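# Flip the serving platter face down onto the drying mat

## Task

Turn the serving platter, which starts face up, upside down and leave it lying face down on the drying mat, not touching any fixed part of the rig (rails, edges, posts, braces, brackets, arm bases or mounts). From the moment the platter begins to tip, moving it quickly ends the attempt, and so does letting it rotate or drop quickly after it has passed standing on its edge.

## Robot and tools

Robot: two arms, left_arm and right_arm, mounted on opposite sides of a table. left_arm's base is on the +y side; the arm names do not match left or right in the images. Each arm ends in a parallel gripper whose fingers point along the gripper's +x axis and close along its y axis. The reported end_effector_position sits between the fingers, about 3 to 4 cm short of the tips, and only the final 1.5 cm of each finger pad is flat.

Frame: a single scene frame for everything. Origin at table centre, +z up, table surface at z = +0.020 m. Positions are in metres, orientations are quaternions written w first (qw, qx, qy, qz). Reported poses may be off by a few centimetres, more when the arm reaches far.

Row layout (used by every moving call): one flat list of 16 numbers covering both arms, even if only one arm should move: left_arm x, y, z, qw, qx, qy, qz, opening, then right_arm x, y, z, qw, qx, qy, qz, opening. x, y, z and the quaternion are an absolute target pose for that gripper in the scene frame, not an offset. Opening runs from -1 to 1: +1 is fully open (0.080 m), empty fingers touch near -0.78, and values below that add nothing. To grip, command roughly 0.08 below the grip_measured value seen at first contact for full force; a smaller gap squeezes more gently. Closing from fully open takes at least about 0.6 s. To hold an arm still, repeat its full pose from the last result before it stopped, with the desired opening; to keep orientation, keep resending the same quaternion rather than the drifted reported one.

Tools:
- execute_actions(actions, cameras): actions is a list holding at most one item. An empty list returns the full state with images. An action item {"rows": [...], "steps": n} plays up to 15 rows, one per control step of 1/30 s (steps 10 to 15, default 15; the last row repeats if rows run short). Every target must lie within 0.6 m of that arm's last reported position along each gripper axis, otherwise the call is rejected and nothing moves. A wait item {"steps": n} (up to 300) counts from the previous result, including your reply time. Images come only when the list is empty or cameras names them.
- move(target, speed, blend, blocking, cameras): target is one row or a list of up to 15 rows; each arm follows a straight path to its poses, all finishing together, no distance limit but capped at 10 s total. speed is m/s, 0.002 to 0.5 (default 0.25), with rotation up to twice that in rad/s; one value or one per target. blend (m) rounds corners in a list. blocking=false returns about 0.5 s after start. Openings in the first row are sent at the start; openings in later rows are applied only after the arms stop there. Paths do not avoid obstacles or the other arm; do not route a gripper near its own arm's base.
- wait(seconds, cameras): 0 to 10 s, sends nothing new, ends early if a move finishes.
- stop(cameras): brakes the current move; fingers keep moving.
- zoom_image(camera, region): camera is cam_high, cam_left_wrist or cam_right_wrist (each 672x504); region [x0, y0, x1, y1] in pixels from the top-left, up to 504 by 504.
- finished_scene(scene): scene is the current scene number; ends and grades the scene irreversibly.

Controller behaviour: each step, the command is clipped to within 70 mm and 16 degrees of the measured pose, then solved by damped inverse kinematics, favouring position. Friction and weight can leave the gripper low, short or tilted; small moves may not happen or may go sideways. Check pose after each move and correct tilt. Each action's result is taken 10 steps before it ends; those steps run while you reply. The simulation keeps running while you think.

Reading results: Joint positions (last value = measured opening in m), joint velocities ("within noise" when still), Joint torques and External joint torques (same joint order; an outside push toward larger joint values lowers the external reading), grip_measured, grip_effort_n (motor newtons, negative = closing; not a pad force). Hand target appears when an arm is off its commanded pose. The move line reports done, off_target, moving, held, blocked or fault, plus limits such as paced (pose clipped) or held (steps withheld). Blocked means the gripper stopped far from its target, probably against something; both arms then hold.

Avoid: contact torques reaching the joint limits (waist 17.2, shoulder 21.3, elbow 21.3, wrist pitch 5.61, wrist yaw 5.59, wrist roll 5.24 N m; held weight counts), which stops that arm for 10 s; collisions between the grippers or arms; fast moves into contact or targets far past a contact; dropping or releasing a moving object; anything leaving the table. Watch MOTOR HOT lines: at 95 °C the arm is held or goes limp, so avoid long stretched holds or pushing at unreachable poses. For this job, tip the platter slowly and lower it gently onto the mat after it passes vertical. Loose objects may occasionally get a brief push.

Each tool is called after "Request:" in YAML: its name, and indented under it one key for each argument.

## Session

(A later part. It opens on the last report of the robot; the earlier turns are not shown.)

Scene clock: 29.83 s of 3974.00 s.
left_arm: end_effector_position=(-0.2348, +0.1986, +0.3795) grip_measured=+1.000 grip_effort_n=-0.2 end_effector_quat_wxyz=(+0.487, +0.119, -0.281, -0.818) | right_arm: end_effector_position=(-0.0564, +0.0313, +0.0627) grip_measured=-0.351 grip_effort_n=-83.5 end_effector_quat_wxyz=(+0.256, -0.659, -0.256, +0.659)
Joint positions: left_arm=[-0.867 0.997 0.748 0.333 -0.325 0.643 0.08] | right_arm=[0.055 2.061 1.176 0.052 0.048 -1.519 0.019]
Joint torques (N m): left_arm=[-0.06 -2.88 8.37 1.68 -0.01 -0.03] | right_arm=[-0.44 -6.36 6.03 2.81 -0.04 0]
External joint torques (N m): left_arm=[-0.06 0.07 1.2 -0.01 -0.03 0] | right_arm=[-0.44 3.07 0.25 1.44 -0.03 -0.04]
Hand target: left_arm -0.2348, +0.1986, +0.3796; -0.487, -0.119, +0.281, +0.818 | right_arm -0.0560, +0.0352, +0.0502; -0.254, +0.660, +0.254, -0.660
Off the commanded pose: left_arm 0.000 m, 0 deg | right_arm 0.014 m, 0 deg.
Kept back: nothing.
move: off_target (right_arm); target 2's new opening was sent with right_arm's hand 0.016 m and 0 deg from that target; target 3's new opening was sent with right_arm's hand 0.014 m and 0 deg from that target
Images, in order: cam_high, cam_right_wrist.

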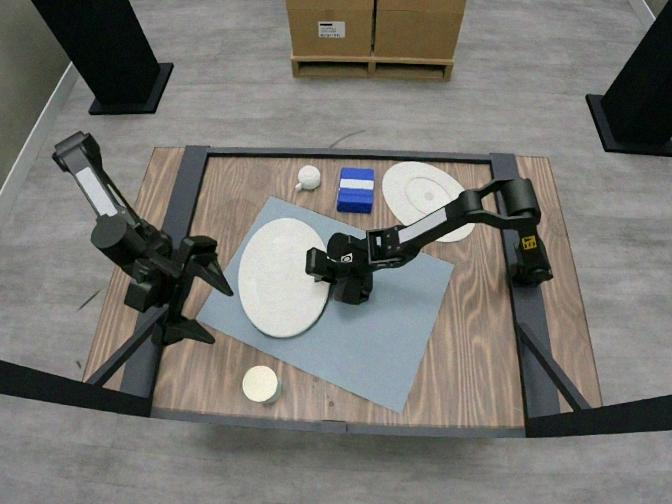

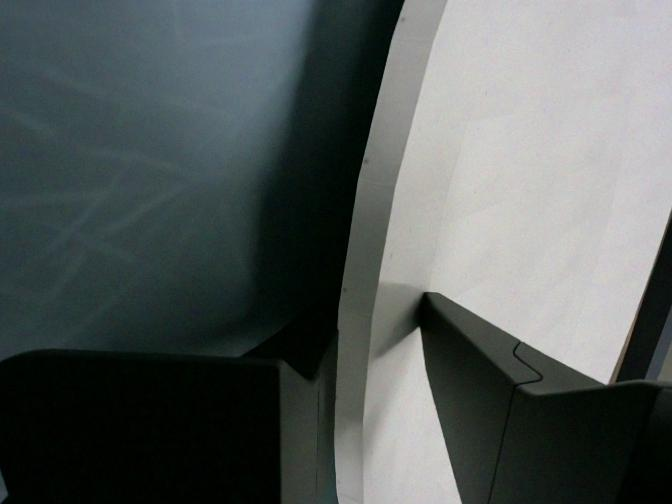

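Request:
move:
  target:
    - [-0.2348,0.1986,0.3795,0.487,0.119,-0.281,-0.818,1,-0.056,0.033,0.08,0.254,-0.660,-0.254,0.660,-0.5]
    - [-0.2348,0.1986,0.3795,0.487,0.119,-0.281,-0.818,1,-0.056,0.037,0.10,0.254,-0.660,-0.254,0.660,-0.5]
  speed: 0.03
  cameras: ["cam_high","cam_right_wrist"]

Request:
zoom_image:
  camera: "cam_high"
  region: [220, 190, 430, 350]

Scene clock: 33.07 s of 3974.00 s.
left_arm: end_effector_position=(-0.2348, +0.1986, +0.3795) grip_measured=+1.000 grip_effort_n=-0.2 end_effector_quat_wxyz=(+0.487, +0.119, -0.281, -0.818) | right_arm: end_effector_position=(-0.0567, +0.0351, +0.0952) grip_measured=-0.486 grip_effort_n=-66.7 end_effector_quat_wxyz=(+0.252, -0.661, -0.252, +0.660)
Joint positions: left_arm=[-0.867 0.997 0.748 0.333 -0.325 0.643 0.08] | right_arm=[0.055 2.008 1.255 -0.091 0.048 -1.519 0.013]
Joint torques (N m): left_arm=[-0.07 -2.89 8.37 1.68 -0.01 -0.03] | right_arm=[-0.29 -12.22 6.4 0.63 -0.02 0]
External joint torques (N m): left_arm=[-0.07 0.04 1.22 0.01 -0.03 0] | right_arm=[-0.24 -2.64 0.16 -0.75 -0.01 -0.04]
Hand target: left_arm -0.2348, +0.1986, +0.3796; -0.487, -0.119, +0.281, +0.818 | right_arm -0.0560, +0.0370, +0.1001; -0.254, +0.660, +0.254, -0.660
Off the commanded pose: left_arm 0.000 m, 0 deg | right_arm 0.005 m, 0 deg.
Kept back: nothing.
move: done
Images, in order: cam_high, cam_right_wrist.

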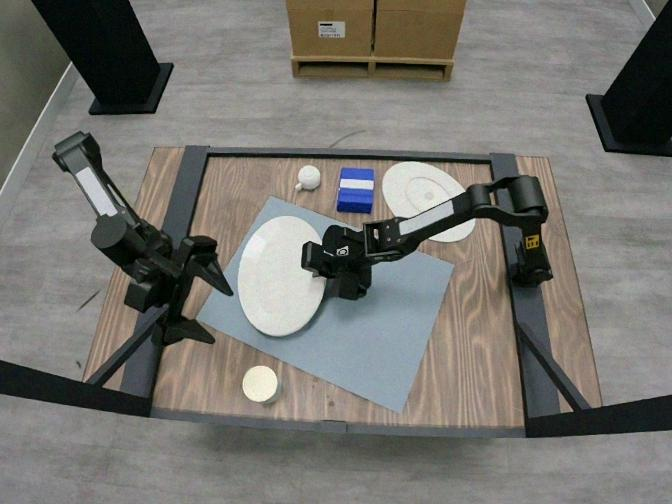

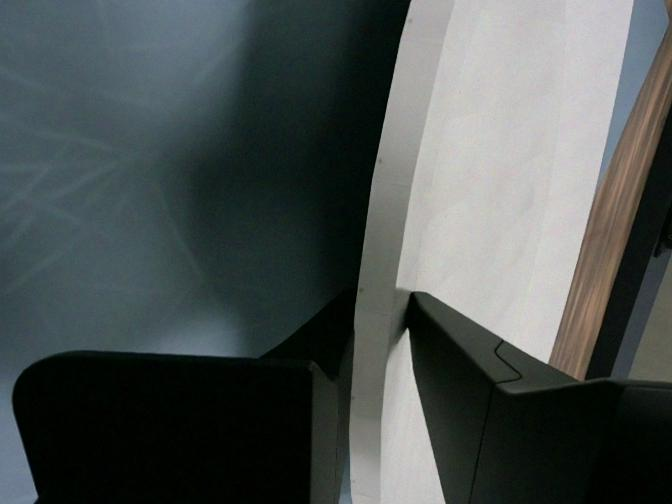

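Scaled by 2.400 from the camera's 672x504 image, which has a finer 960x720 frame.

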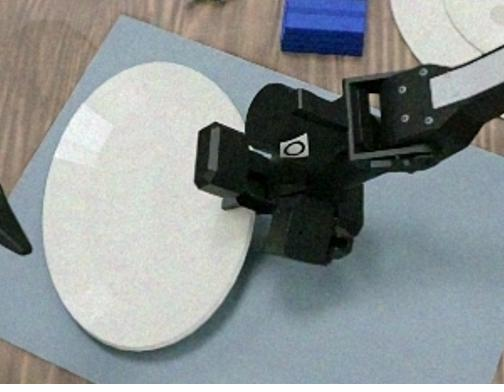

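Request:
move:
  target: [-0.2348,0.1986,0.3795,0.487,0.119,-0.281,-0.818,1,-0.056,0.049,0.135,0.254,-0.660,-0.254,0.660,-0.62]
  speed: 0.03
  cameras: ["cam_high","cam_right_wrist"]

Request:
zoom_image:
  camera: "cam_high"
  region: [220, 190, 430, 350]

Scene clock: 34.93 s of 3974.00 s.
left_arm: end_effector_position=(-0.2348, +0.1986, +0.3795) grip_measured=+1.000 grip_effort_n=0.2 end_effector_quat_wxyz=(+0.487, +0.119, -0.281, -0.818) | right_arm: end_effector_position=(-0.0568, +0.0449, +0.1266) grip_measured=-0.605 grip_effort_n=-73.7 end_effector_quat_wxyz=(+0.248, -0.663, -0.249, +0.661)
Joint positions: left_arm=[-0.867 0.997 0.748 0.333 -0.325 0.643 0.08] | right_arm=[0.053 1.993 1.378 -0.238 0.048 -1.522 0.008]
Joint torques (N m): left_arm=[-0.07 -2.88 8.37 1.68 -0.01 -0.03] | right_arm=[-0.27 -12.16 7.61 0.65 -0.1 0]
External joint torques (N m): left_arm=[-0.04 0.09 1.2 0 -0.03 0] | right_arm=[-0.27 -2.38 1.09 -0.71 -0.08 -0.03]
Hand target: left_arm -0.2348, +0.1986, +0.3796; -0.487, -0.119, +0.281, +0.818 | right_arm -0.0560, +0.0488, +0.1350; -0.254, +0.660, +0.254, -0.660
Off the commanded pose: left_arm 0.000 m, 0 deg | right_arm 0.009 m, 1 deg.
Kept back: nothing.
move: off_target (right_arm)
Images, in order: cam_high, cam_right_wrist.

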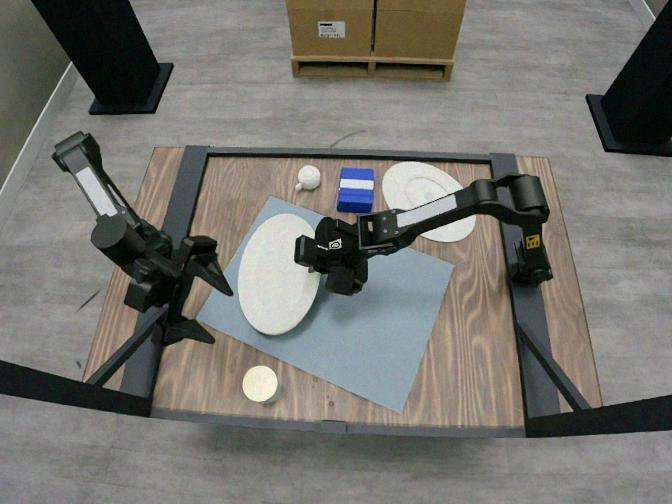

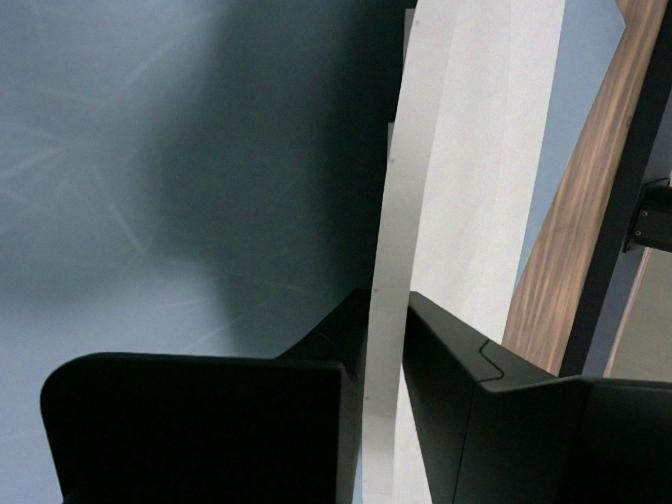

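Scaled by 2.400 from the camera's 672x504 image, which has a finer 960x720 frame.

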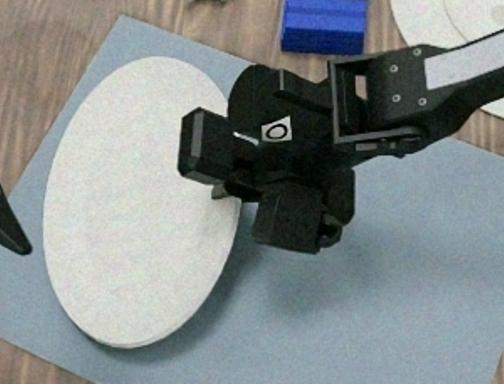

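Request:
move:
  target: [-0.2348,0.1986,0.3795,0.487,0.119,-0.281,-0.818,1,-0.056,0.062,0.178,0.254,-0.660,-0.254,0.660,-0.85]
  speed: 0.035
  cameras: ["cam_high","cam_right_wrist"]

Request:
zoom_image:
  camera: "cam_high"
  region: [220, 190, 430, 350]

Scene clock: 37.90 s of 3974.00 s.
left_arm: end_effector_position=(-0.2348, +0.1986, +0.3795) grip_measured=+1.000 grip_effort_n=-0.2 end_effector_quat_wxyz=(+0.487, +0.119, -0.281, -0.818) | right_arm: end_effector_position=(-0.0567, +0.0536, +0.1565) grip_measured=-0.639 grip_effort_n=-83.5 end_effector_quat_wxyz=(+0.236, -0.668, -0.237, +0.665)
Joint positions: left_arm=[-0.867 0.997 0.748 0.333 -0.325 0.643 0.08] | right_arm=[0.051 2.008 1.544 -0.426 0.046 -1.522 0.006]
Joint torques (N m): left_arm=[-0.06 -2.87 8.36 1.68 -0.01 -0.03] | right_arm=[-0.29 -14.09 9.27 1.29 -0.11 -0.05]
External joint torques (N m): left_arm=[-0.04 0.1 1.15 -0.01 -0.03 0] | right_arm=[-0.29 -4.21 2.65 -0.01 -0.1 -0.08]
Hand target: left_arm -0.2348, +0.1986, +0.3796; -0.487, -0.119, +0.281, +0.818 | right_arm -0.0560, +0.0612, +0.1781; -0.254, +0.660, +0.254, -0.660
Off the commanded pose: left_arm 0.000 m, 0 deg | right_arm 0.023 m, 3 deg.
Kept back: nothing.
move: off_target (right_arm)
Images, in order: cam_high, cam_right_wrist.

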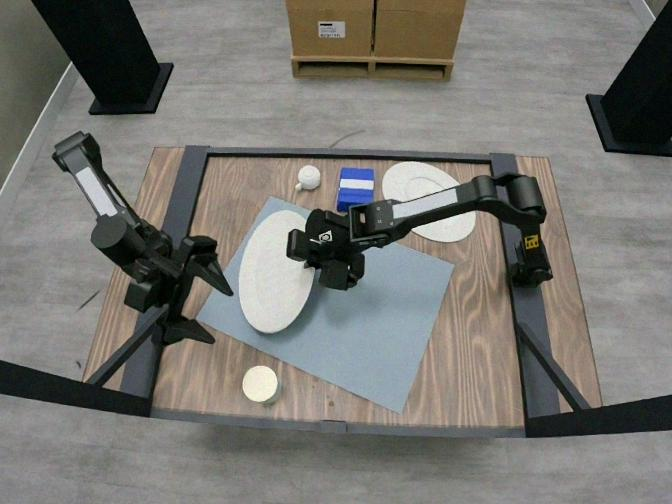

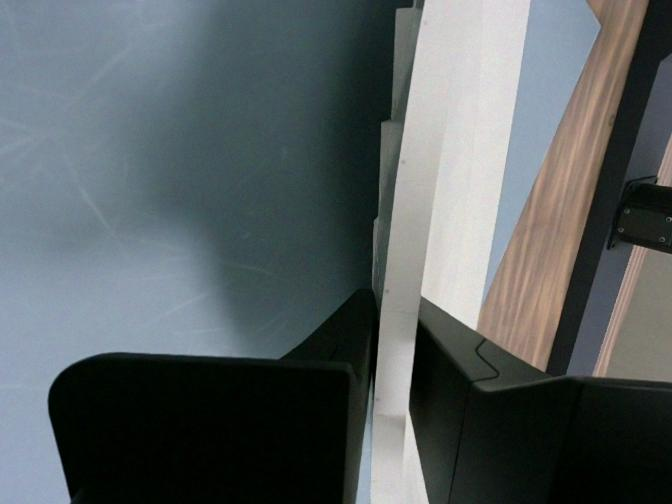

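Scaled by 2.400 from the camera's 672x504 image, which has a finer 960x720 frame.

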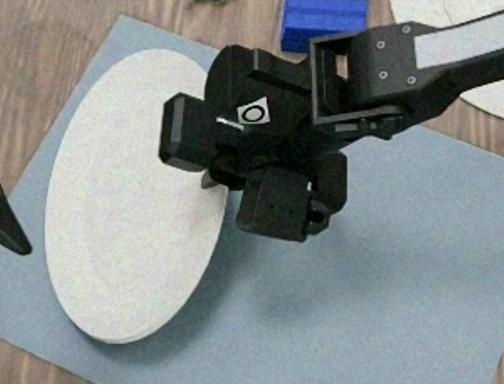

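Request:
move:
  target:
    - [-0.2348,0.1986,0.3795,0.487,0.119,-0.281,-0.818,1,-0.056,0.075,0.215,0.234,-0.667,-0.234,0.667,-0.95]
    - [-0.2348,0.1986,0.3795,0.487,0.119,-0.281,-0.818,1,-0.056,0.09,0.25,0.183,-0.683,-0.183,0.683,-0.95]
  speed: 0.05
  blend: 0.01
  cameras: ["cam_high","cam_right_wrist"]

Request:
zoom_image:
  camera: "cam_high"
  region: [220, 190, 430, 350]

Scene clock: 41.23 s of 3974.00 s.
left_arm: end_effector_position=(-0.2348, +0.1986, +0.3795) grip_measured=+1.000 grip_effort_n=-0.2 end_effector_quat_wxyz=(+0.487, +0.119, -0.281, -0.818) | right_arm: end_effector_position=(-0.0569, +0.0775, +0.2028) grip_measured=-0.640 grip_effort_n=-83.5 end_effector_quat_wxyz=(+0.162, -0.690, -0.164, +0.687)
Joint positions: left_arm=[-0.867 0.997 0.748 0.333 -0.325 0.643 0.08] | right_arm=[0.045 2.3 2.293 -1.1 0.03 -1.522 0.006]
Joint torques (N m): left_arm=[-0.03 -2.88 8.36 1.65 0.01 -0.03] | right_arm=[-0.02 -15.16 5.89 1.41 0.02 0.01]
External joint torques (N m): left_arm=[-0.06 0.09 1.19 -0.03 0.01 0] | right_arm=[-0.1 -3.46 -0.55 0.36 0.05 -0.02]
Motor temperatures (°C): left_arm=[30 33 33 31 25 32] | right_arm=[29 34 32 34 31 27]
Heat: left arm: hottest shoulder 33 °C (+0.0 °C/min); right arm: hottest shoulder 34 °C (+11.6 °C/min). Heating fast: the right arm's shoulder motor: a push or a pull is the cause, and it goes on while you think. Ease it with your next call, before anything else.
Hand target: left_arm -0.2348, +0.1986, +0.3795; -0.487, -0.119, +0.281, +0.818 | right_arm -0.0571, +0.0792, +0.2091; -0.169, +0.687, +0.171, -0.685
Off the commanded pose: left_arm 0.000 m, 0 deg | right_arm 0.049 m, 3 deg.
Kept back: nothing.
move: blocked (right_arm; both arms now hold where they are)
Images, in order: cam_high, cam_right_wrist.

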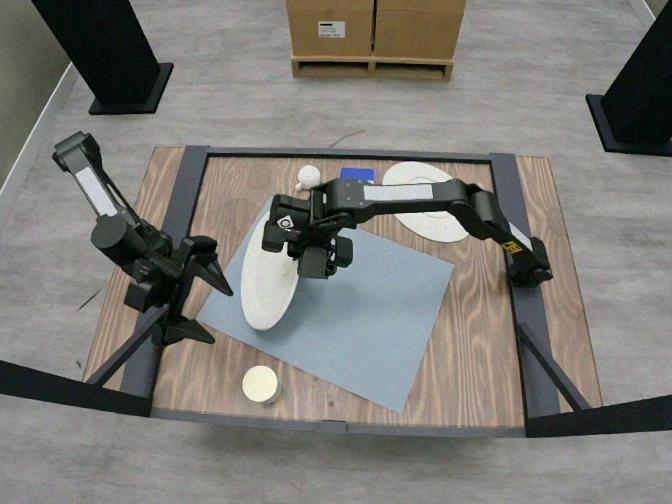

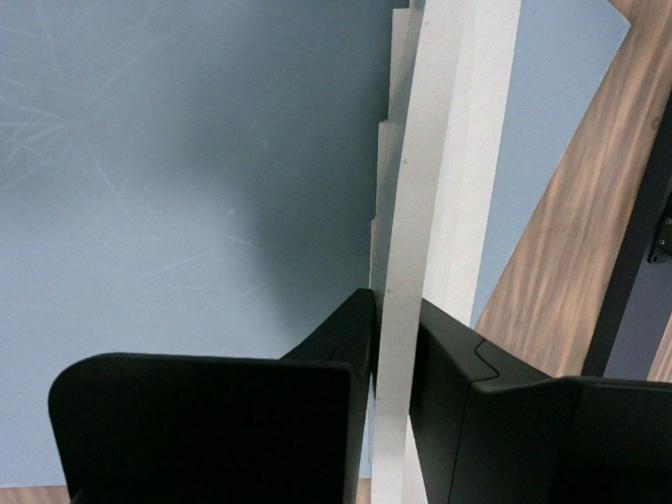

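Scaled by 2.400 from the camera's 672x504 image, which has a finer 960x720 frame.

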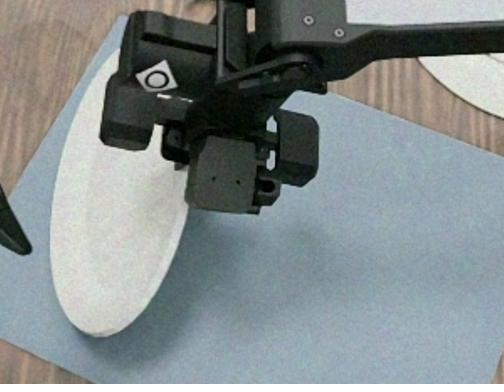

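Request:
move:
  target:
    - [-0.2348,0.1986,0.3795,0.487,0.119,-0.281,-0.818,1,-0.056,0.04,0.215,0.162,-0.69,-0.164,0.687,-0.95]
    - [-0.2348,0.1986,0.3795,0.487,0.119,-0.281,-0.818,1,-0.056,0.0,0.25,0.131,-0.695,-0.131,0.695,-0.95]
  speed: 0.05
  blend: 0.01
  cameras: ["cam_high","cam_right_wrist"]

Scene clock: 44.37 s of 3974.00 s.
left_arm: end_effector_position=(-0.2348, +0.1986, +0.3795) grip_measured=+1.000 grip_effort_n=-0.2 end_effector_quat_wxyz=(+0.487, +0.119, -0.281, -0.818) | right_arm: end_effector_position=(-0.0540, +0.0018, +0.2198) grip_measured=-0.640 grip_effort_n=-83.5 end_effector_quat_wxyz=(+0.107, -0.702, -0.109, +0.696)
Joint positions: left_arm=[-0.867 0.997 0.748 0.333 -0.325 0.643 0.08] | right_arm=[0.047 2.093 2.079 -1.251 0.028 -1.514 0.006]
Joint torques (N m): left_arm=[-0.06 -2.88 8.36 1.68 -0.01 -0.03] | right_arm=[0.27 -18.06 8.21 -0.13 -0.12 0.23]
External joint torques (N m): left_arm=[-0.03 0.03 1.25 0.02 -0.03 0] | right_arm=[0.28 -8 2.06 -0.92 -0.09 0.21]
Heat: left arm: hottest shoulder 33 °C (+0.0 °C/min); right arm: hottest shoulder 37 °C (+14.9 °C/min). Heating fast: the right arm's shoulder motor: a push or a pull is the cause, and it goes on while you think. Ease it with your next call, before anything else.
Hand target: left_arm -0.2348, +0.1986, +0.3796; -0.487, -0.119, +0.281, +0.818 | right_arm -0.0559, -0.0007, +0.2495; -0.131, +0.695, +0.131, -0.695
Off the commanded pose: left_arm 0.000 m, 0 deg | right_arm 0.030 m, 4 deg.
Kept back: nothing.
move: off_target (right_arm)
Images, in order: cam_high, cam_right_wrist.

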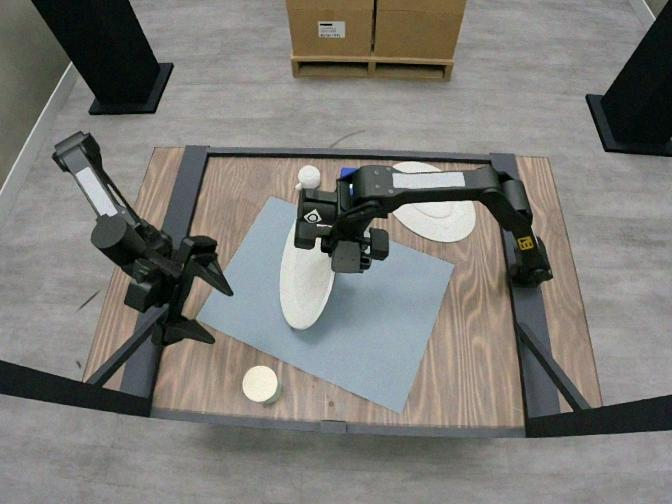

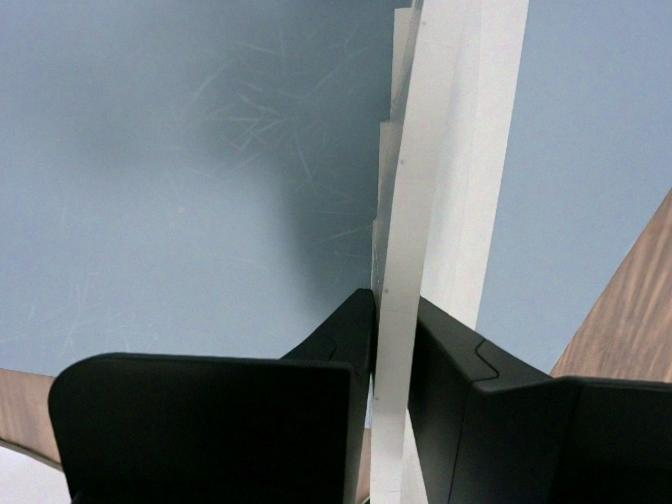

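Request:
move:
  target:
    - [-0.2348,0.1986,0.3795,0.487,0.119,-0.281,-0.818,1,-0.056,-0.02,0.30,0.06,-0.705,-0.06,0.705,-0.95]
    - [-0.2348,0.1986,0.3795,0.487,0.119,-0.281,-0.818,1,-0.056,-0.03,0.335,0,-0.707,0,0.707,-0.95]
  speed: 0.07
  blend: 0.01
  cameras: ["cam_high","cam_right_wrist"]

Scene clock: 48.37 s of 3974.00 s.
left_arm: end_effector_position=(-0.2348, +0.1986, +0.3795) grip_measured=+1.000 grip_effort_n=-0.2 end_effector_quat_wxyz=(+0.487, +0.119, -0.281, -0.818) | right_arm: end_effector_position=(-0.0553, -0.0312, +0.2656) grip_measured=-0.640 grip_effort_n=-83.5 end_effector_quat_wxyz=(+0.083, -0.699, -0.085, +0.705)
Joint positions: left_arm=[-0.867 0.997 0.748 0.333 -0.325 0.643 0.08] | right_arm=[0.047 2.084 2.273 -1.522 0.005 -1.512 0.006]
Joint torques (N m): left_arm=[-0.05 -2.87 8.35 1.65 0.02 -0.03] | right_arm=[0.02 -16.89 6.82 1.51 -0.03 0.02]
External joint torques (N m): left_arm=[-0.06 0.12 1.15 -0.04 0 0] | right_arm=[0 -7.33 1.13 0.84 0.02 0]
Motor temperatures (°C): left_arm=[30 33 34 32 25 32] | right_arm=[29 41 34 34 31 27]
Heat: left arm: hottest elbow 34 °C (+12.4 °C/min); right arm: hottest shoulder 41 °C (+18.6 °C/min). Heating fast: the right arm's shoulder motor: a push or a pull is the cause, and it goes on while you think. Ease it with your next call, before anything else.
Hand target: left_arm -0.2348, +0.1986, +0.3795; -0.487, -0.119, +0.281, +0.818 | right_arm -0.0553, -0.0311, +0.2887; -0.110, +0.693, +0.112, -0.703
Off the commanded pose: left_arm 0.000 m, 0 deg | right_arm 0.069 m, 14 deg.
Kept back: nothing.
move: blocked (right_arm; both arms now hold where they are); limits=paced
Images, in order: cam_high, cam_right_wrist.

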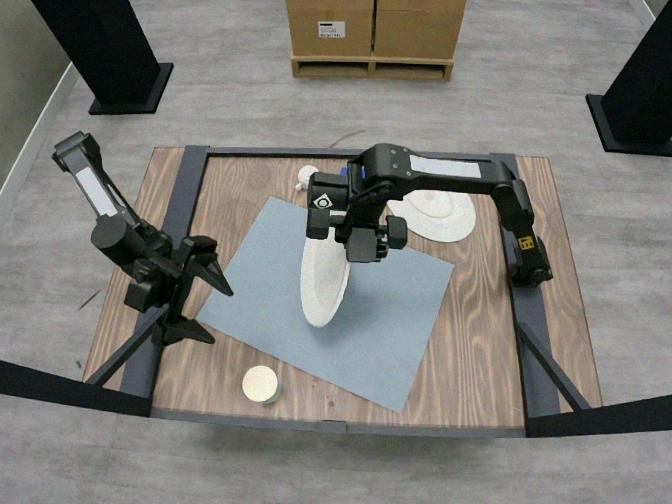

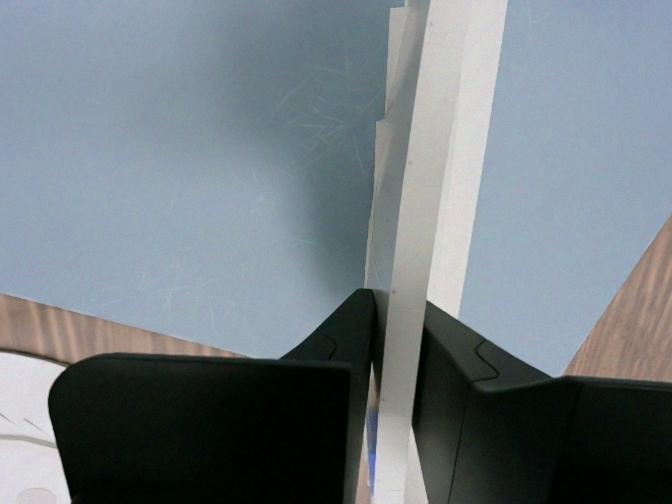

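Request:
move:
  target: [-0.2348,0.1986,0.3795,0.487,0.119,-0.281,-0.818,1,-0.055,-0.09,0.32,0.07,-0.704,-0.07,0.704,-0.95]
  speed: 0.07
  cameras: ["cam_high","cam_right_wrist"]

Scene clock: 51.47 s of 3974.00 s.
left_arm: end_effector_position=(-0.2348, +0.1986, +0.3795) grip_measured=+1.000 grip_effort_n=0.2 end_effector_quat_wxyz=(+0.487, +0.119, -0.281, -0.818) | right_arm: end_effector_position=(-0.0556, -0.0816, +0.2937) grip_measured=-0.640 grip_effort_n=-83.5 end_effector_quat_wxyz=(+0.078, -0.699, -0.080, +0.706) end_effector_velocity=(+0.001, -0.005, -0.004) end_effector_angular_velocity=(-0.021, -0.007, -0.006)
Joint positions: left_arm=[-0.867 0.997 0.748 0.333 -0.325 0.643 0.08] | right_arm=[0.057 1.907 2.138 -1.578 0.006 -1.501 0.006]
Joint velocities: left_arm=[within noise] | right_arm=[0.002 -0.007 -0.022 -0.007 0.007 0.007 0]
Joint torques (N m): left_arm=[-0.08 -2.89 8.37 1.68 -0.01 -0.03] | right_arm=[0.17 -17.4 6.41 0.37 0.24 0.15]
External joint torques (N m): left_arm=[-0.06 0.11 1.17 -0.01 -0.03 0] | right_arm=[0.14 -9.25 0.83 -0.29 0.29 0.14]
Heat: left arm: hottest elbow 34 °C (+11.7 °C/min); right arm: hottest shoulder 44 °C (+21.0 °C/min). Heating fast: the right arm's shoulder motor: a push or a pull is the cause, and it goes on while you think. Ease it with your next call, before anything else.
Hand target: left_arm -0.2348, +0.1986, +0.3796; -0.487, -0.119, +0.281, +0.818 | right_arm -0.0549, -0.0902, +0.3187; -0.104, +0.697, +0.105, -0.702
Off the commanded pose: left_arm 0.000 m, 0 deg | right_arm 0.028 m, 2 deg.
joint sent to its limit (right arm) — joint 4 (wrist pitch), lower limit.
Kept back: nothing.
move: off_target (right_arm)
Images, in order: cam_high, cam_right_wrist.

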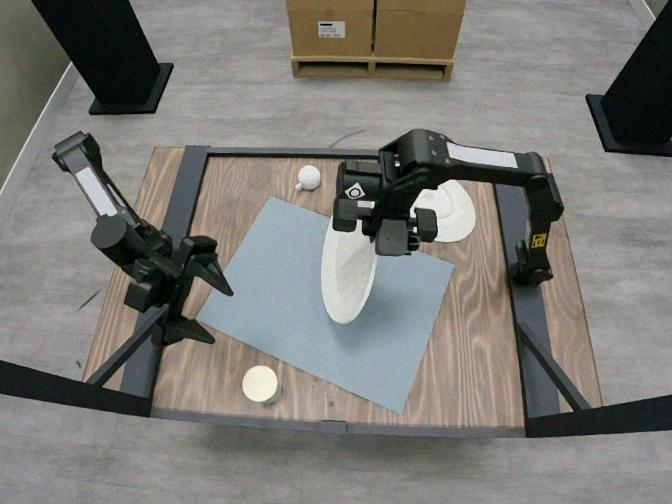

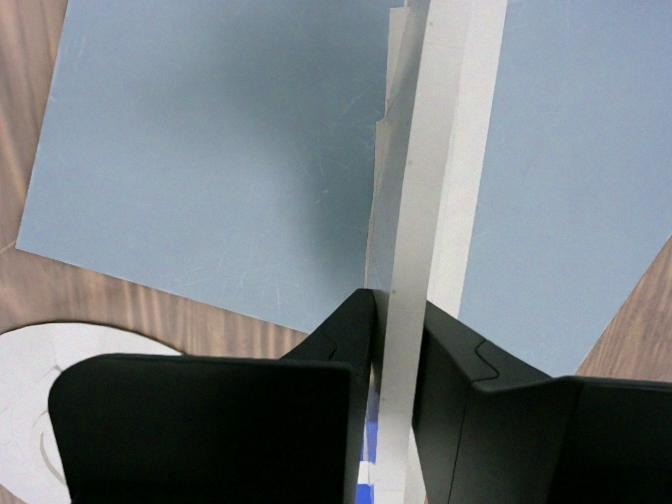

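Request:
move:
  target: [-0.2348,0.1986,0.3795,0.487,0.119,-0.281,-0.818,1,-0.055,-0.085,0.32,0.561,-0.431,0.431,0.561,-0.95]
  speed: 0.13
  cameras: ["cam_high"]

Scene clock: 58.23 s of 3974.00 s.
left_arm: end_effector_position=(-0.2348, +0.1986, +0.3795) grip_measured=+1.000 grip_effort_n=-0.2 end_effector_quat_wxyz=(+0.487, +0.119, -0.281, -0.818) | right_arm: end_effector_position=(-0.0561, -0.0824, +0.2920) grip_measured=-0.640 grip_effort_n=-83.5 end_effector_quat_wxyz=(+0.549, -0.442, +0.443, +0.554)
Joint positions: left_arm=[-0.867 0.997 0.748 0.333 -0.325 0.643 0.08] | right_arm=[0.06 1.906 2.131 -1.578 0.01 0.071 0.006]
Joint torques (N m): left_arm=[-0.08 -2.88 8.37 1.68 -0.01 -0.03] | right_arm=[0.08 -15.52 9.11 0.37 0.32 0.06]
External joint torques (N m): left_arm=[-0.07 0 1.24 0.01 -0.03 0] | right_arm=[0.09 -7.27 3.47 -0.34 0.31 0.06]
Hand target: left_arm -0.2348, +0.1986, +0.3796; -0.487, -0.119, +0.281, +0.818 | right_arm -0.0549, -0.0861, +0.3189; +0.569, -0.418, +0.420, +0.570
Off the commanded pose: left_arm 0.000 m, 0 deg | right_arm 0.028 m, 2 deg.
joint sent to its limit (right arm) — joint 4 (wrist pitch), lower limit.
Kept back: nothing.
move: off_target (right_arm)
Images, in order: cam_high.

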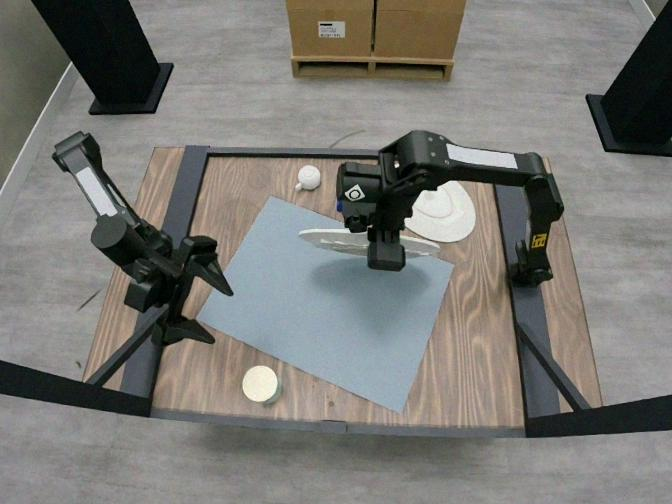

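Request:
move:
  target: [-0.2348,0.1986,0.3795,0.487,0.119,-0.281,-0.818,1,-0.055,-0.075,0.32,0.700,0.1,0.700,0.1,-0.95]
  speed: 0.13
  cameras: ["cam_high","cam_right_wrist"]

Scene clock: 64.83 s of 3974.00 s.
left_arm: end_effector_position=(-0.2348, +0.1986, +0.3795) grip_measured=+1.000 grip_effort_n=-0.2 end_effector_quat_wxyz=(+0.487, +0.119, -0.281, -0.818) | right_arm: end_effector_position=(-0.0556, -0.0757, +0.2989) grip_measured=-0.640 grip_effort_n=-83.5 end_effector_quat_wxyz=(+0.701, +0.085, +0.702, +0.090)
Joint positions: left_arm=[-0.867 0.997 0.748 0.333 -0.325 0.643 0.08] | right_arm=[0.06 1.921 2.176 -1.578 0.017 1.637 0.006]
Joint torques (N m): left_arm=[-0.07 -2.89 8.38 1.68 -0.01 -0.03] | right_arm=[-0.29 -12.82 9.26 0.41 0.18 0.15]
External joint torques (N m): left_arm=[-0.08 0.02 1.26 0.02 -0.02 -0.01] | right_arm=[-0.31 -4.61 3.72 -0.33 0.12 0.16]
Hand target: left_arm -0.2348, +0.1986, +0.3796; -0.487, -0.119, +0.281, +0.818 | right_arm -0.0549, -0.0759, +0.3193; +0.698, +0.110, +0.699, +0.110
Off the commanded pose: left_arm 0.000 m, 0 deg | right_arm 0.021 m, 2 deg.
joint sent to its limit (right arm) — joint 4 (wrist pitch), lower limit.
Kept back: nothing.
move: off_target (right_arm)
Images, in order: cam_high, cam_right_wrist.

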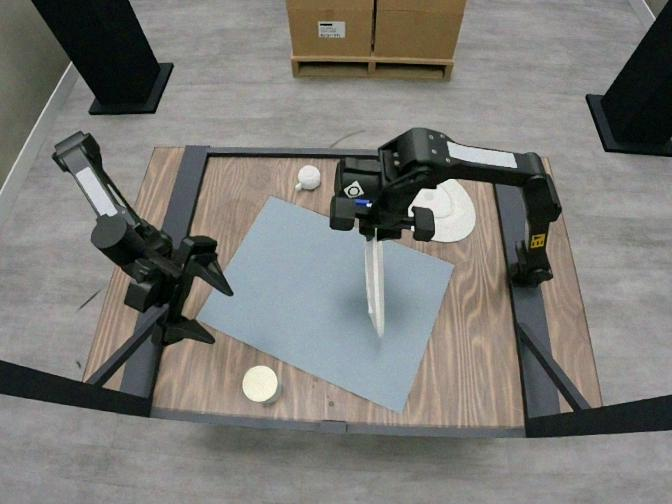

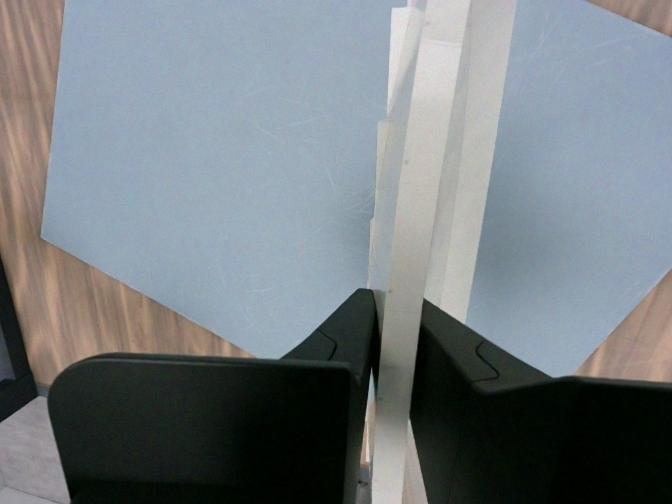

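Request:
move:
  target: [-0.2348,0.1986,0.3795,0.487,0.119,-0.281,-0.818,1,-0.055,0.03,0.262,0.700,0.1,0.700,0.1,-0.95]
  speed: 0.06
  cameras: ["cam_high","cam_right_wrist"]

Request:
zoom_image:
  camera: "cam_high"
  region: [220, 170, 430, 350]

Scene clock: 68.37 s of 3974.00 s.
left_arm: end_effector_position=(-0.2348, +0.1986, +0.3795) grip_measured=+1.000 grip_effort_n=-0.2 end_effector_quat_wxyz=(+0.487, +0.119, -0.281, -0.818) | right_arm: end_effector_position=(-0.0556, +0.0131, +0.2519) grip_measured=-0.516 grip_effort_n=-83.5 end_effector_quat_wxyz=(+0.696, +0.120, +0.698, +0.122)
Joint positions: left_arm=[-0.867 0.997 0.748 0.333 -0.325 0.643 0.08] | right_arm=[0.046 2.165 2.315 -1.377 0.017 1.626 0.012]
Joint torques (N m): left_arm=[-0.06 -2.88 8.38 1.68 -0.01 -0.03] | right_arm=[-0.38 -11.27 8.52 3.73 0.09 -0.06]
External joint torques (N m): left_arm=[-0.06 0.04 1.23 0.01 -0.03 -0.01] | right_arm=[-0.39 -0.92 2.58 2.87 0.03 -0.04]
Motor temperatures (°C): left_arm=[30 33 35 32 25 32] | right_arm=[29 45 39 33 31 27]
Hand target: left_arm -0.2348, +0.1986, +0.3796; -0.487, -0.119, +0.281, +0.818 | right_arm -0.0549, +0.0282, +0.2618; +0.689, +0.146, +0.694, +0.147
Off the commanded pose: left_arm 0.000 m, 0 deg | right_arm 0.020 m, 3 deg.
joint sent to its limit (right arm) — joint 3 (elbow), upper limit, where the elbow is as straight as it goes.
Kept back: nothing.
move: off_target (right_arm)
Images, in order: cam_high, cam_right_wrist.

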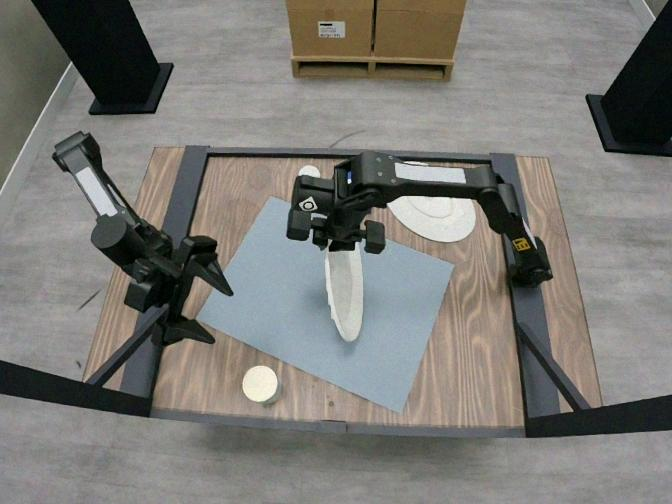

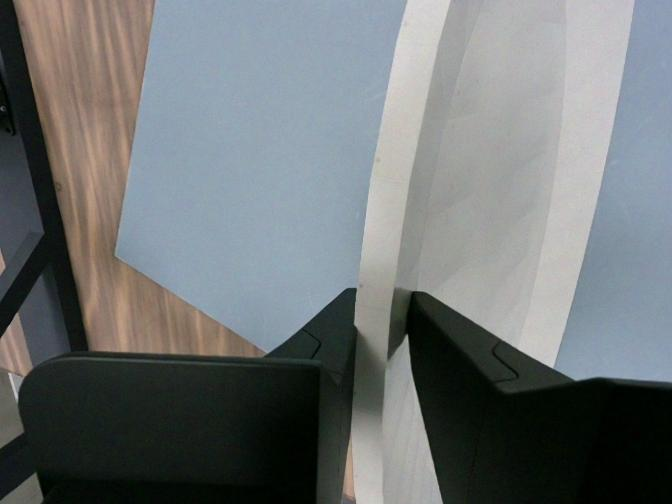

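Scaled by 2.400 from the camera's 672x504 image, which has a finer 960x720 frame.

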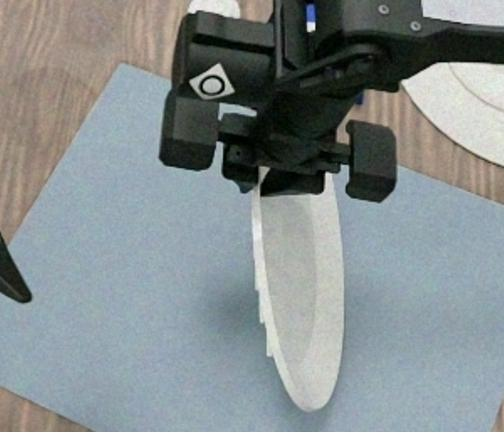

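Request:
move:
  target: [-0.2348,0.1986,0.3795,0.487,0.119,-0.281,-0.818,1,-0.055,-0.06,0.315,0.700,0.1,0.700,0.1,-0.95]
  speed: 0.06
  cameras: ["cam_high","cam_right_wrist"]

Request:
zoom_image:
  camera: "cam_high"
  region: [260, 170, 470, 350]

Scene clock: 71.10 s of 3974.00 s.
left_arm: end_effector_position=(-0.2348, +0.1986, +0.3795) grip_measured=+1.000 grip_effort_n=0.2 end_effector_quat_wxyz=(+0.487, +0.119, -0.281, -0.818) | right_arm: end_effector_position=(-0.0547, -0.0521, +0.2889) grip_measured=-0.640 grip_effort_n=-83.5 end_effector_quat_wxyz=(+0.702, +0.086, +0.702, +0.088) end_effector_velocity=(+0.002, -0.003, -0.004) end_effector_angular_velocity=(-0.022, +0.004, +0.002)
Joint positions: left_arm=[-0.867 0.997 0.748 0.333 -0.325 0.643 0.08] | right_arm=[0.053 2.018 2.273 -1.578 0.017 1.635 0.006]
Joint velocities: left_arm=[within noise] | right_arm=[-0.007 -0.002 -0.017 -0.007 -0.007 -0.007 0]
Joint torques (N m): left_arm=[-0.08 -2.87 8.37 1.68 -0.01 -0.03] | right_arm=[0.18 -18.14 6.07 0.37 0.19 0.15]
External joint torques (N m): left_arm=[-0.04 -0.03 1.31 0.03 -0.03 0] | right_arm=[0.19 -9.34 0.61 -0.35 0.12 0.17]
Hand target: left_arm -0.2348, +0.1986, +0.3796; -0.487, -0.119, +0.281, +0.818 | right_arm -0.0550, -0.0603, +0.3139; +0.698, +0.111, +0.699, +0.111
Off the commanded pose: left_arm 0.000 m, 0 deg | right_arm 0.027 m, 2 deg.
joint sent to its limit (right arm) — joint 4 (wrist pitch), lower limit.
Kept back: nothing.
move: off_target (right_arm)
Images, in order: cam_high, cam_right_wrist.

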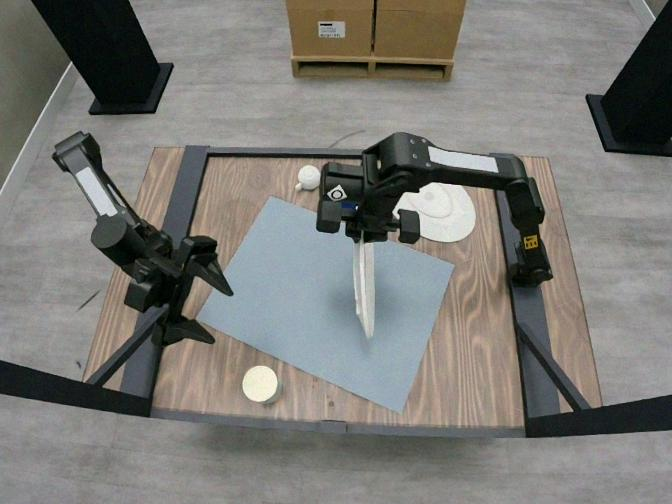

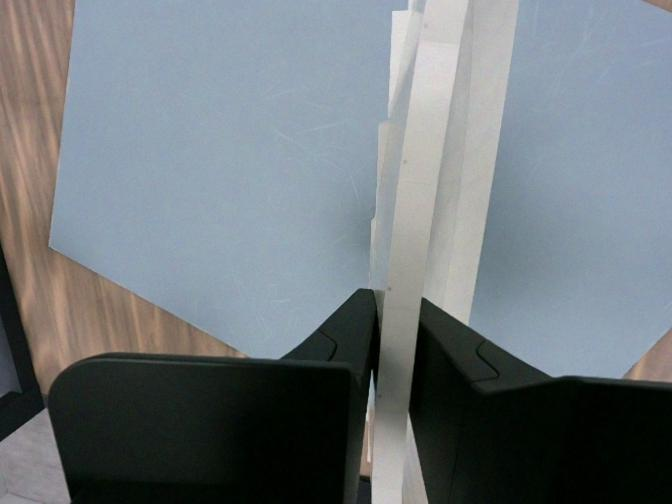

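Scaled by 2.400 from the camera's 672x504 image, which has a finer 960x720 frame.

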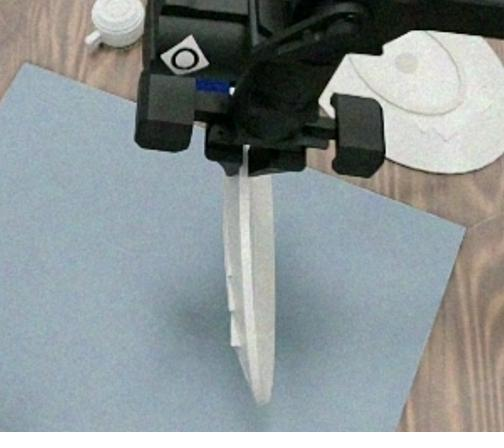

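Request:
move:
  target:
    - [-0.2348,0.1986,0.3795,0.487,0.119,-0.281,-0.818,1,-0.11,-0.03,0.315,0.700,0.1,0.700,0.1,-0.95]
    - [-0.2348,0.1986,0.3795,0.487,0.119,-0.281,-0.818,1,-0.115,-0.03,0.285,0.69,0.155,0.69,0.155,-0.95]
  speed: 0.06
  cameras: ["cam_high","cam_right_wrist"]

Request:
zoom_image:
  camera: "cam_high"
  region: [260, 170, 470, 350]

Scene clock: 75.13 s of 3974.00 s.
left_arm: end_effector_position=(-0.2348, +0.1986, +0.3795) grip_measured=+1.000 grip_effort_n=-0.2 end_effector_quat_wxyz=(+0.487, +0.119, -0.281, -0.818) | right_arm: end_effector_position=(-0.1142, -0.0295, +0.2663) grip_measured=-0.640 grip_effort_n=-83.5 end_effector_quat_wxyz=(+0.697, +0.132, +0.692, +0.135) end_effector_velocity=(+0.001, -0.005, +0.000) end_effector_angular_velocity=(-0.004, +0.003, +0.007)
Joint positions: left_arm=[-0.867 0.997 0.748 0.333 -0.325 0.643 0.08] | right_arm=[0.21 1.971 2.067 -1.298 0.09 1.776 0.006]
Joint velocities: left_arm=[within noise] | right_arm=[-0.002 -0.022 -0.032 0.007 -0.007 -0.007 0]
Joint torques (N m): left_arm=[-0.07 -2.89 8.37 1.68 -0.01 -0.03] | right_arm=[0.14 -15.6 5.47 1.86 0.36 0.13]
External joint torques (N m): left_arm=[-0.05 0.01 1.25 0.02 -0.03 0] | right_arm=[0.19 -6.61 -0.51 0.98 0.25 0.15]
Hand target: left_arm -0.2348, +0.1986, +0.3796; -0.487, -0.119, +0.281, +0.818 | right_arm -0.1148, -0.0304, +0.2849; +0.690, +0.155, +0.690, +0.155
Off the commanded pose: left_arm 0.000 m, 0 deg | right_arm 0.019 m, 4 deg.
Kept back: nothing.
move: off_target (right_arm)
Images, in order: cam_high, cam_right_wrist.

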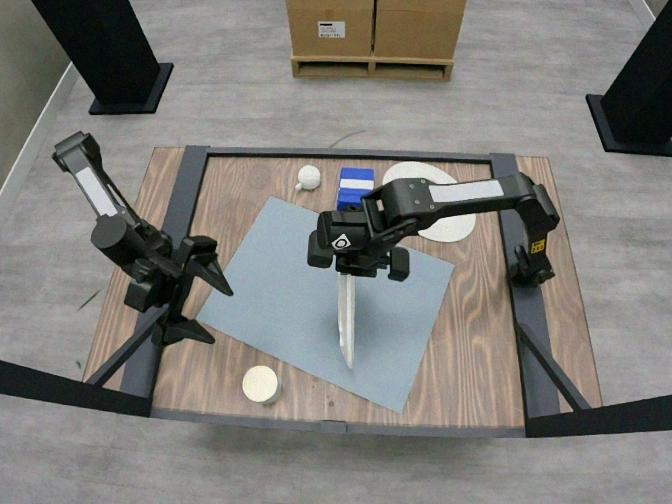

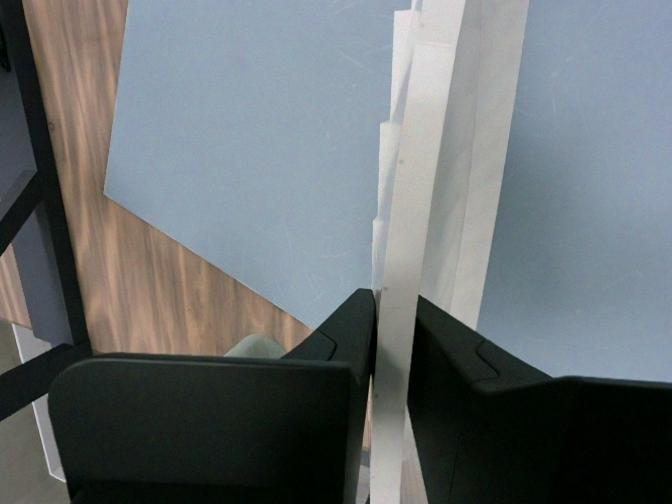

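Scaled by 2.400 from the camera's 672x504 image, which has a finer 960x720 frame.

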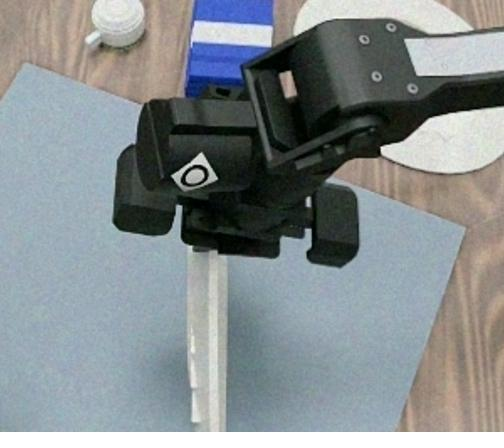

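Request:
move:
  target:
    - [-0.2348,0.1986,0.3795,0.487,0.119,-0.281,-0.818,1,-0.11,-0.03,0.25,0.683,0.183,0.683,0.183,-0.95]
    - [-0.2348,0.1986,0.3795,0.487,0.119,-0.281,-0.818,1,-0.11,-0.04,0.225,0.67,0.225,0.67,0.225,-0.9]
  speed: 0.05
  cameras: ["cam_high","cam_right_wrist"]

Request:
zoom_image:
  camera: "cam_high"
  region: [260, 200, 470, 380]

Scene clock: 78.57 s of 3974.00 s.
left_arm: end_effector_position=(-0.2348, +0.1986, +0.3795) grip_measured=+1.000 grip_effort_n=-0.2 end_effector_quat_wxyz=(+0.487, +0.119, -0.281, -0.818) | right_arm: end_effector_position=(-0.1083, -0.0435, +0.2508) grip_measured=-0.495 grip_effort_n=-83.5 end_effector_quat_wxyz=(+0.659, +0.243, +0.671, +0.238)
Joint positions: left_arm=[-0.867 0.997 0.748 0.333 -0.325 0.643 0.08] | right_arm=[0.221 1.63 1.44 -0.699 0.138 1.765 0.013]
Joint torques (N m): left_arm=[-0.07 -2.87 8.37 1.68 -0.01 -0.03] | right_arm=[0.4 -3.88 2.64 2.46 0.32 -0.11]
External joint torques (N m): left_arm=[-0.06 0.1 1.16 -0.02 -0.03 0] | right_arm=[0.4 3.42 -4.15 1.18 0.21 -0.07]
Hand target: left_arm -0.2348, +0.1986, +0.3796; -0.487, -0.119, +0.281, +0.818 | right_arm -0.1097, -0.0413, +0.2255; +0.670, +0.225, +0.670, +0.225
Off the commanded pose: left_arm 0.000 m, 0 deg | right_arm 0.026 m, 3 deg.
Kept back: nothing.
move: off_target (right_arm); target 2's new opening was sent with right_arm's hand 0.026 m and 3 deg from that target
Images, in order: cam_high, cam_right_wrist.

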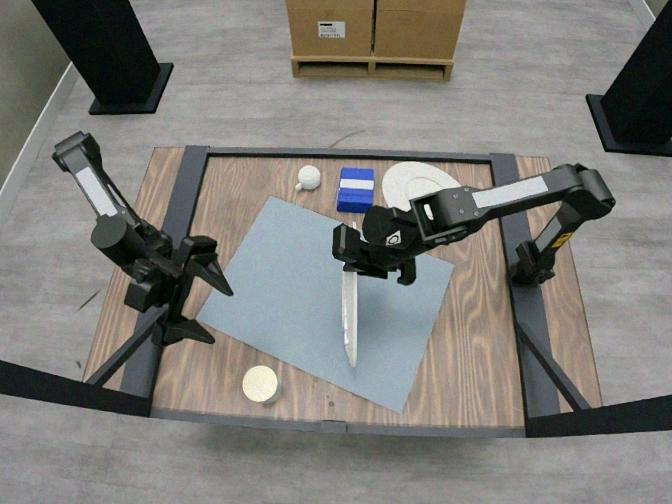

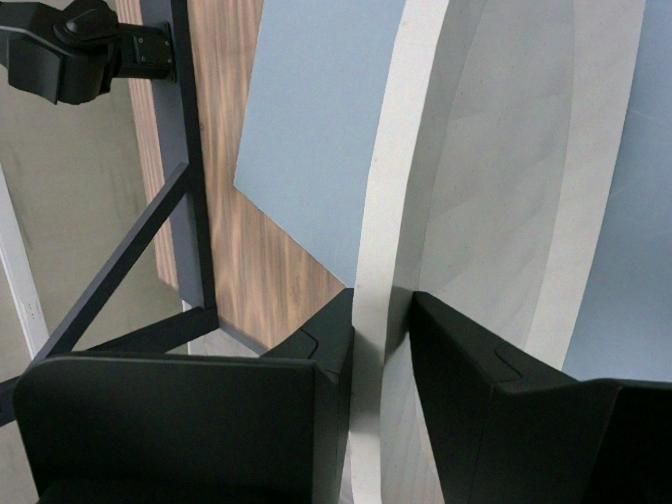

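Scaled by 2.400 from the camera's 672x504 image, which has a finer 960x720 frame.

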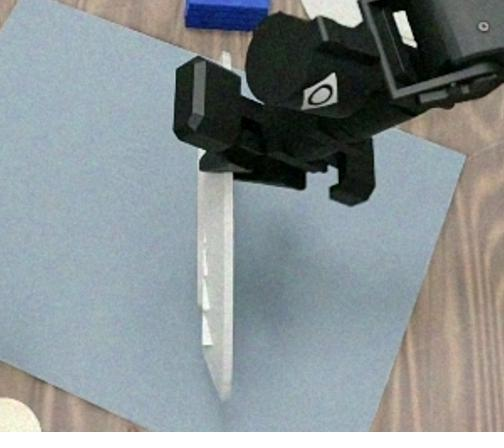

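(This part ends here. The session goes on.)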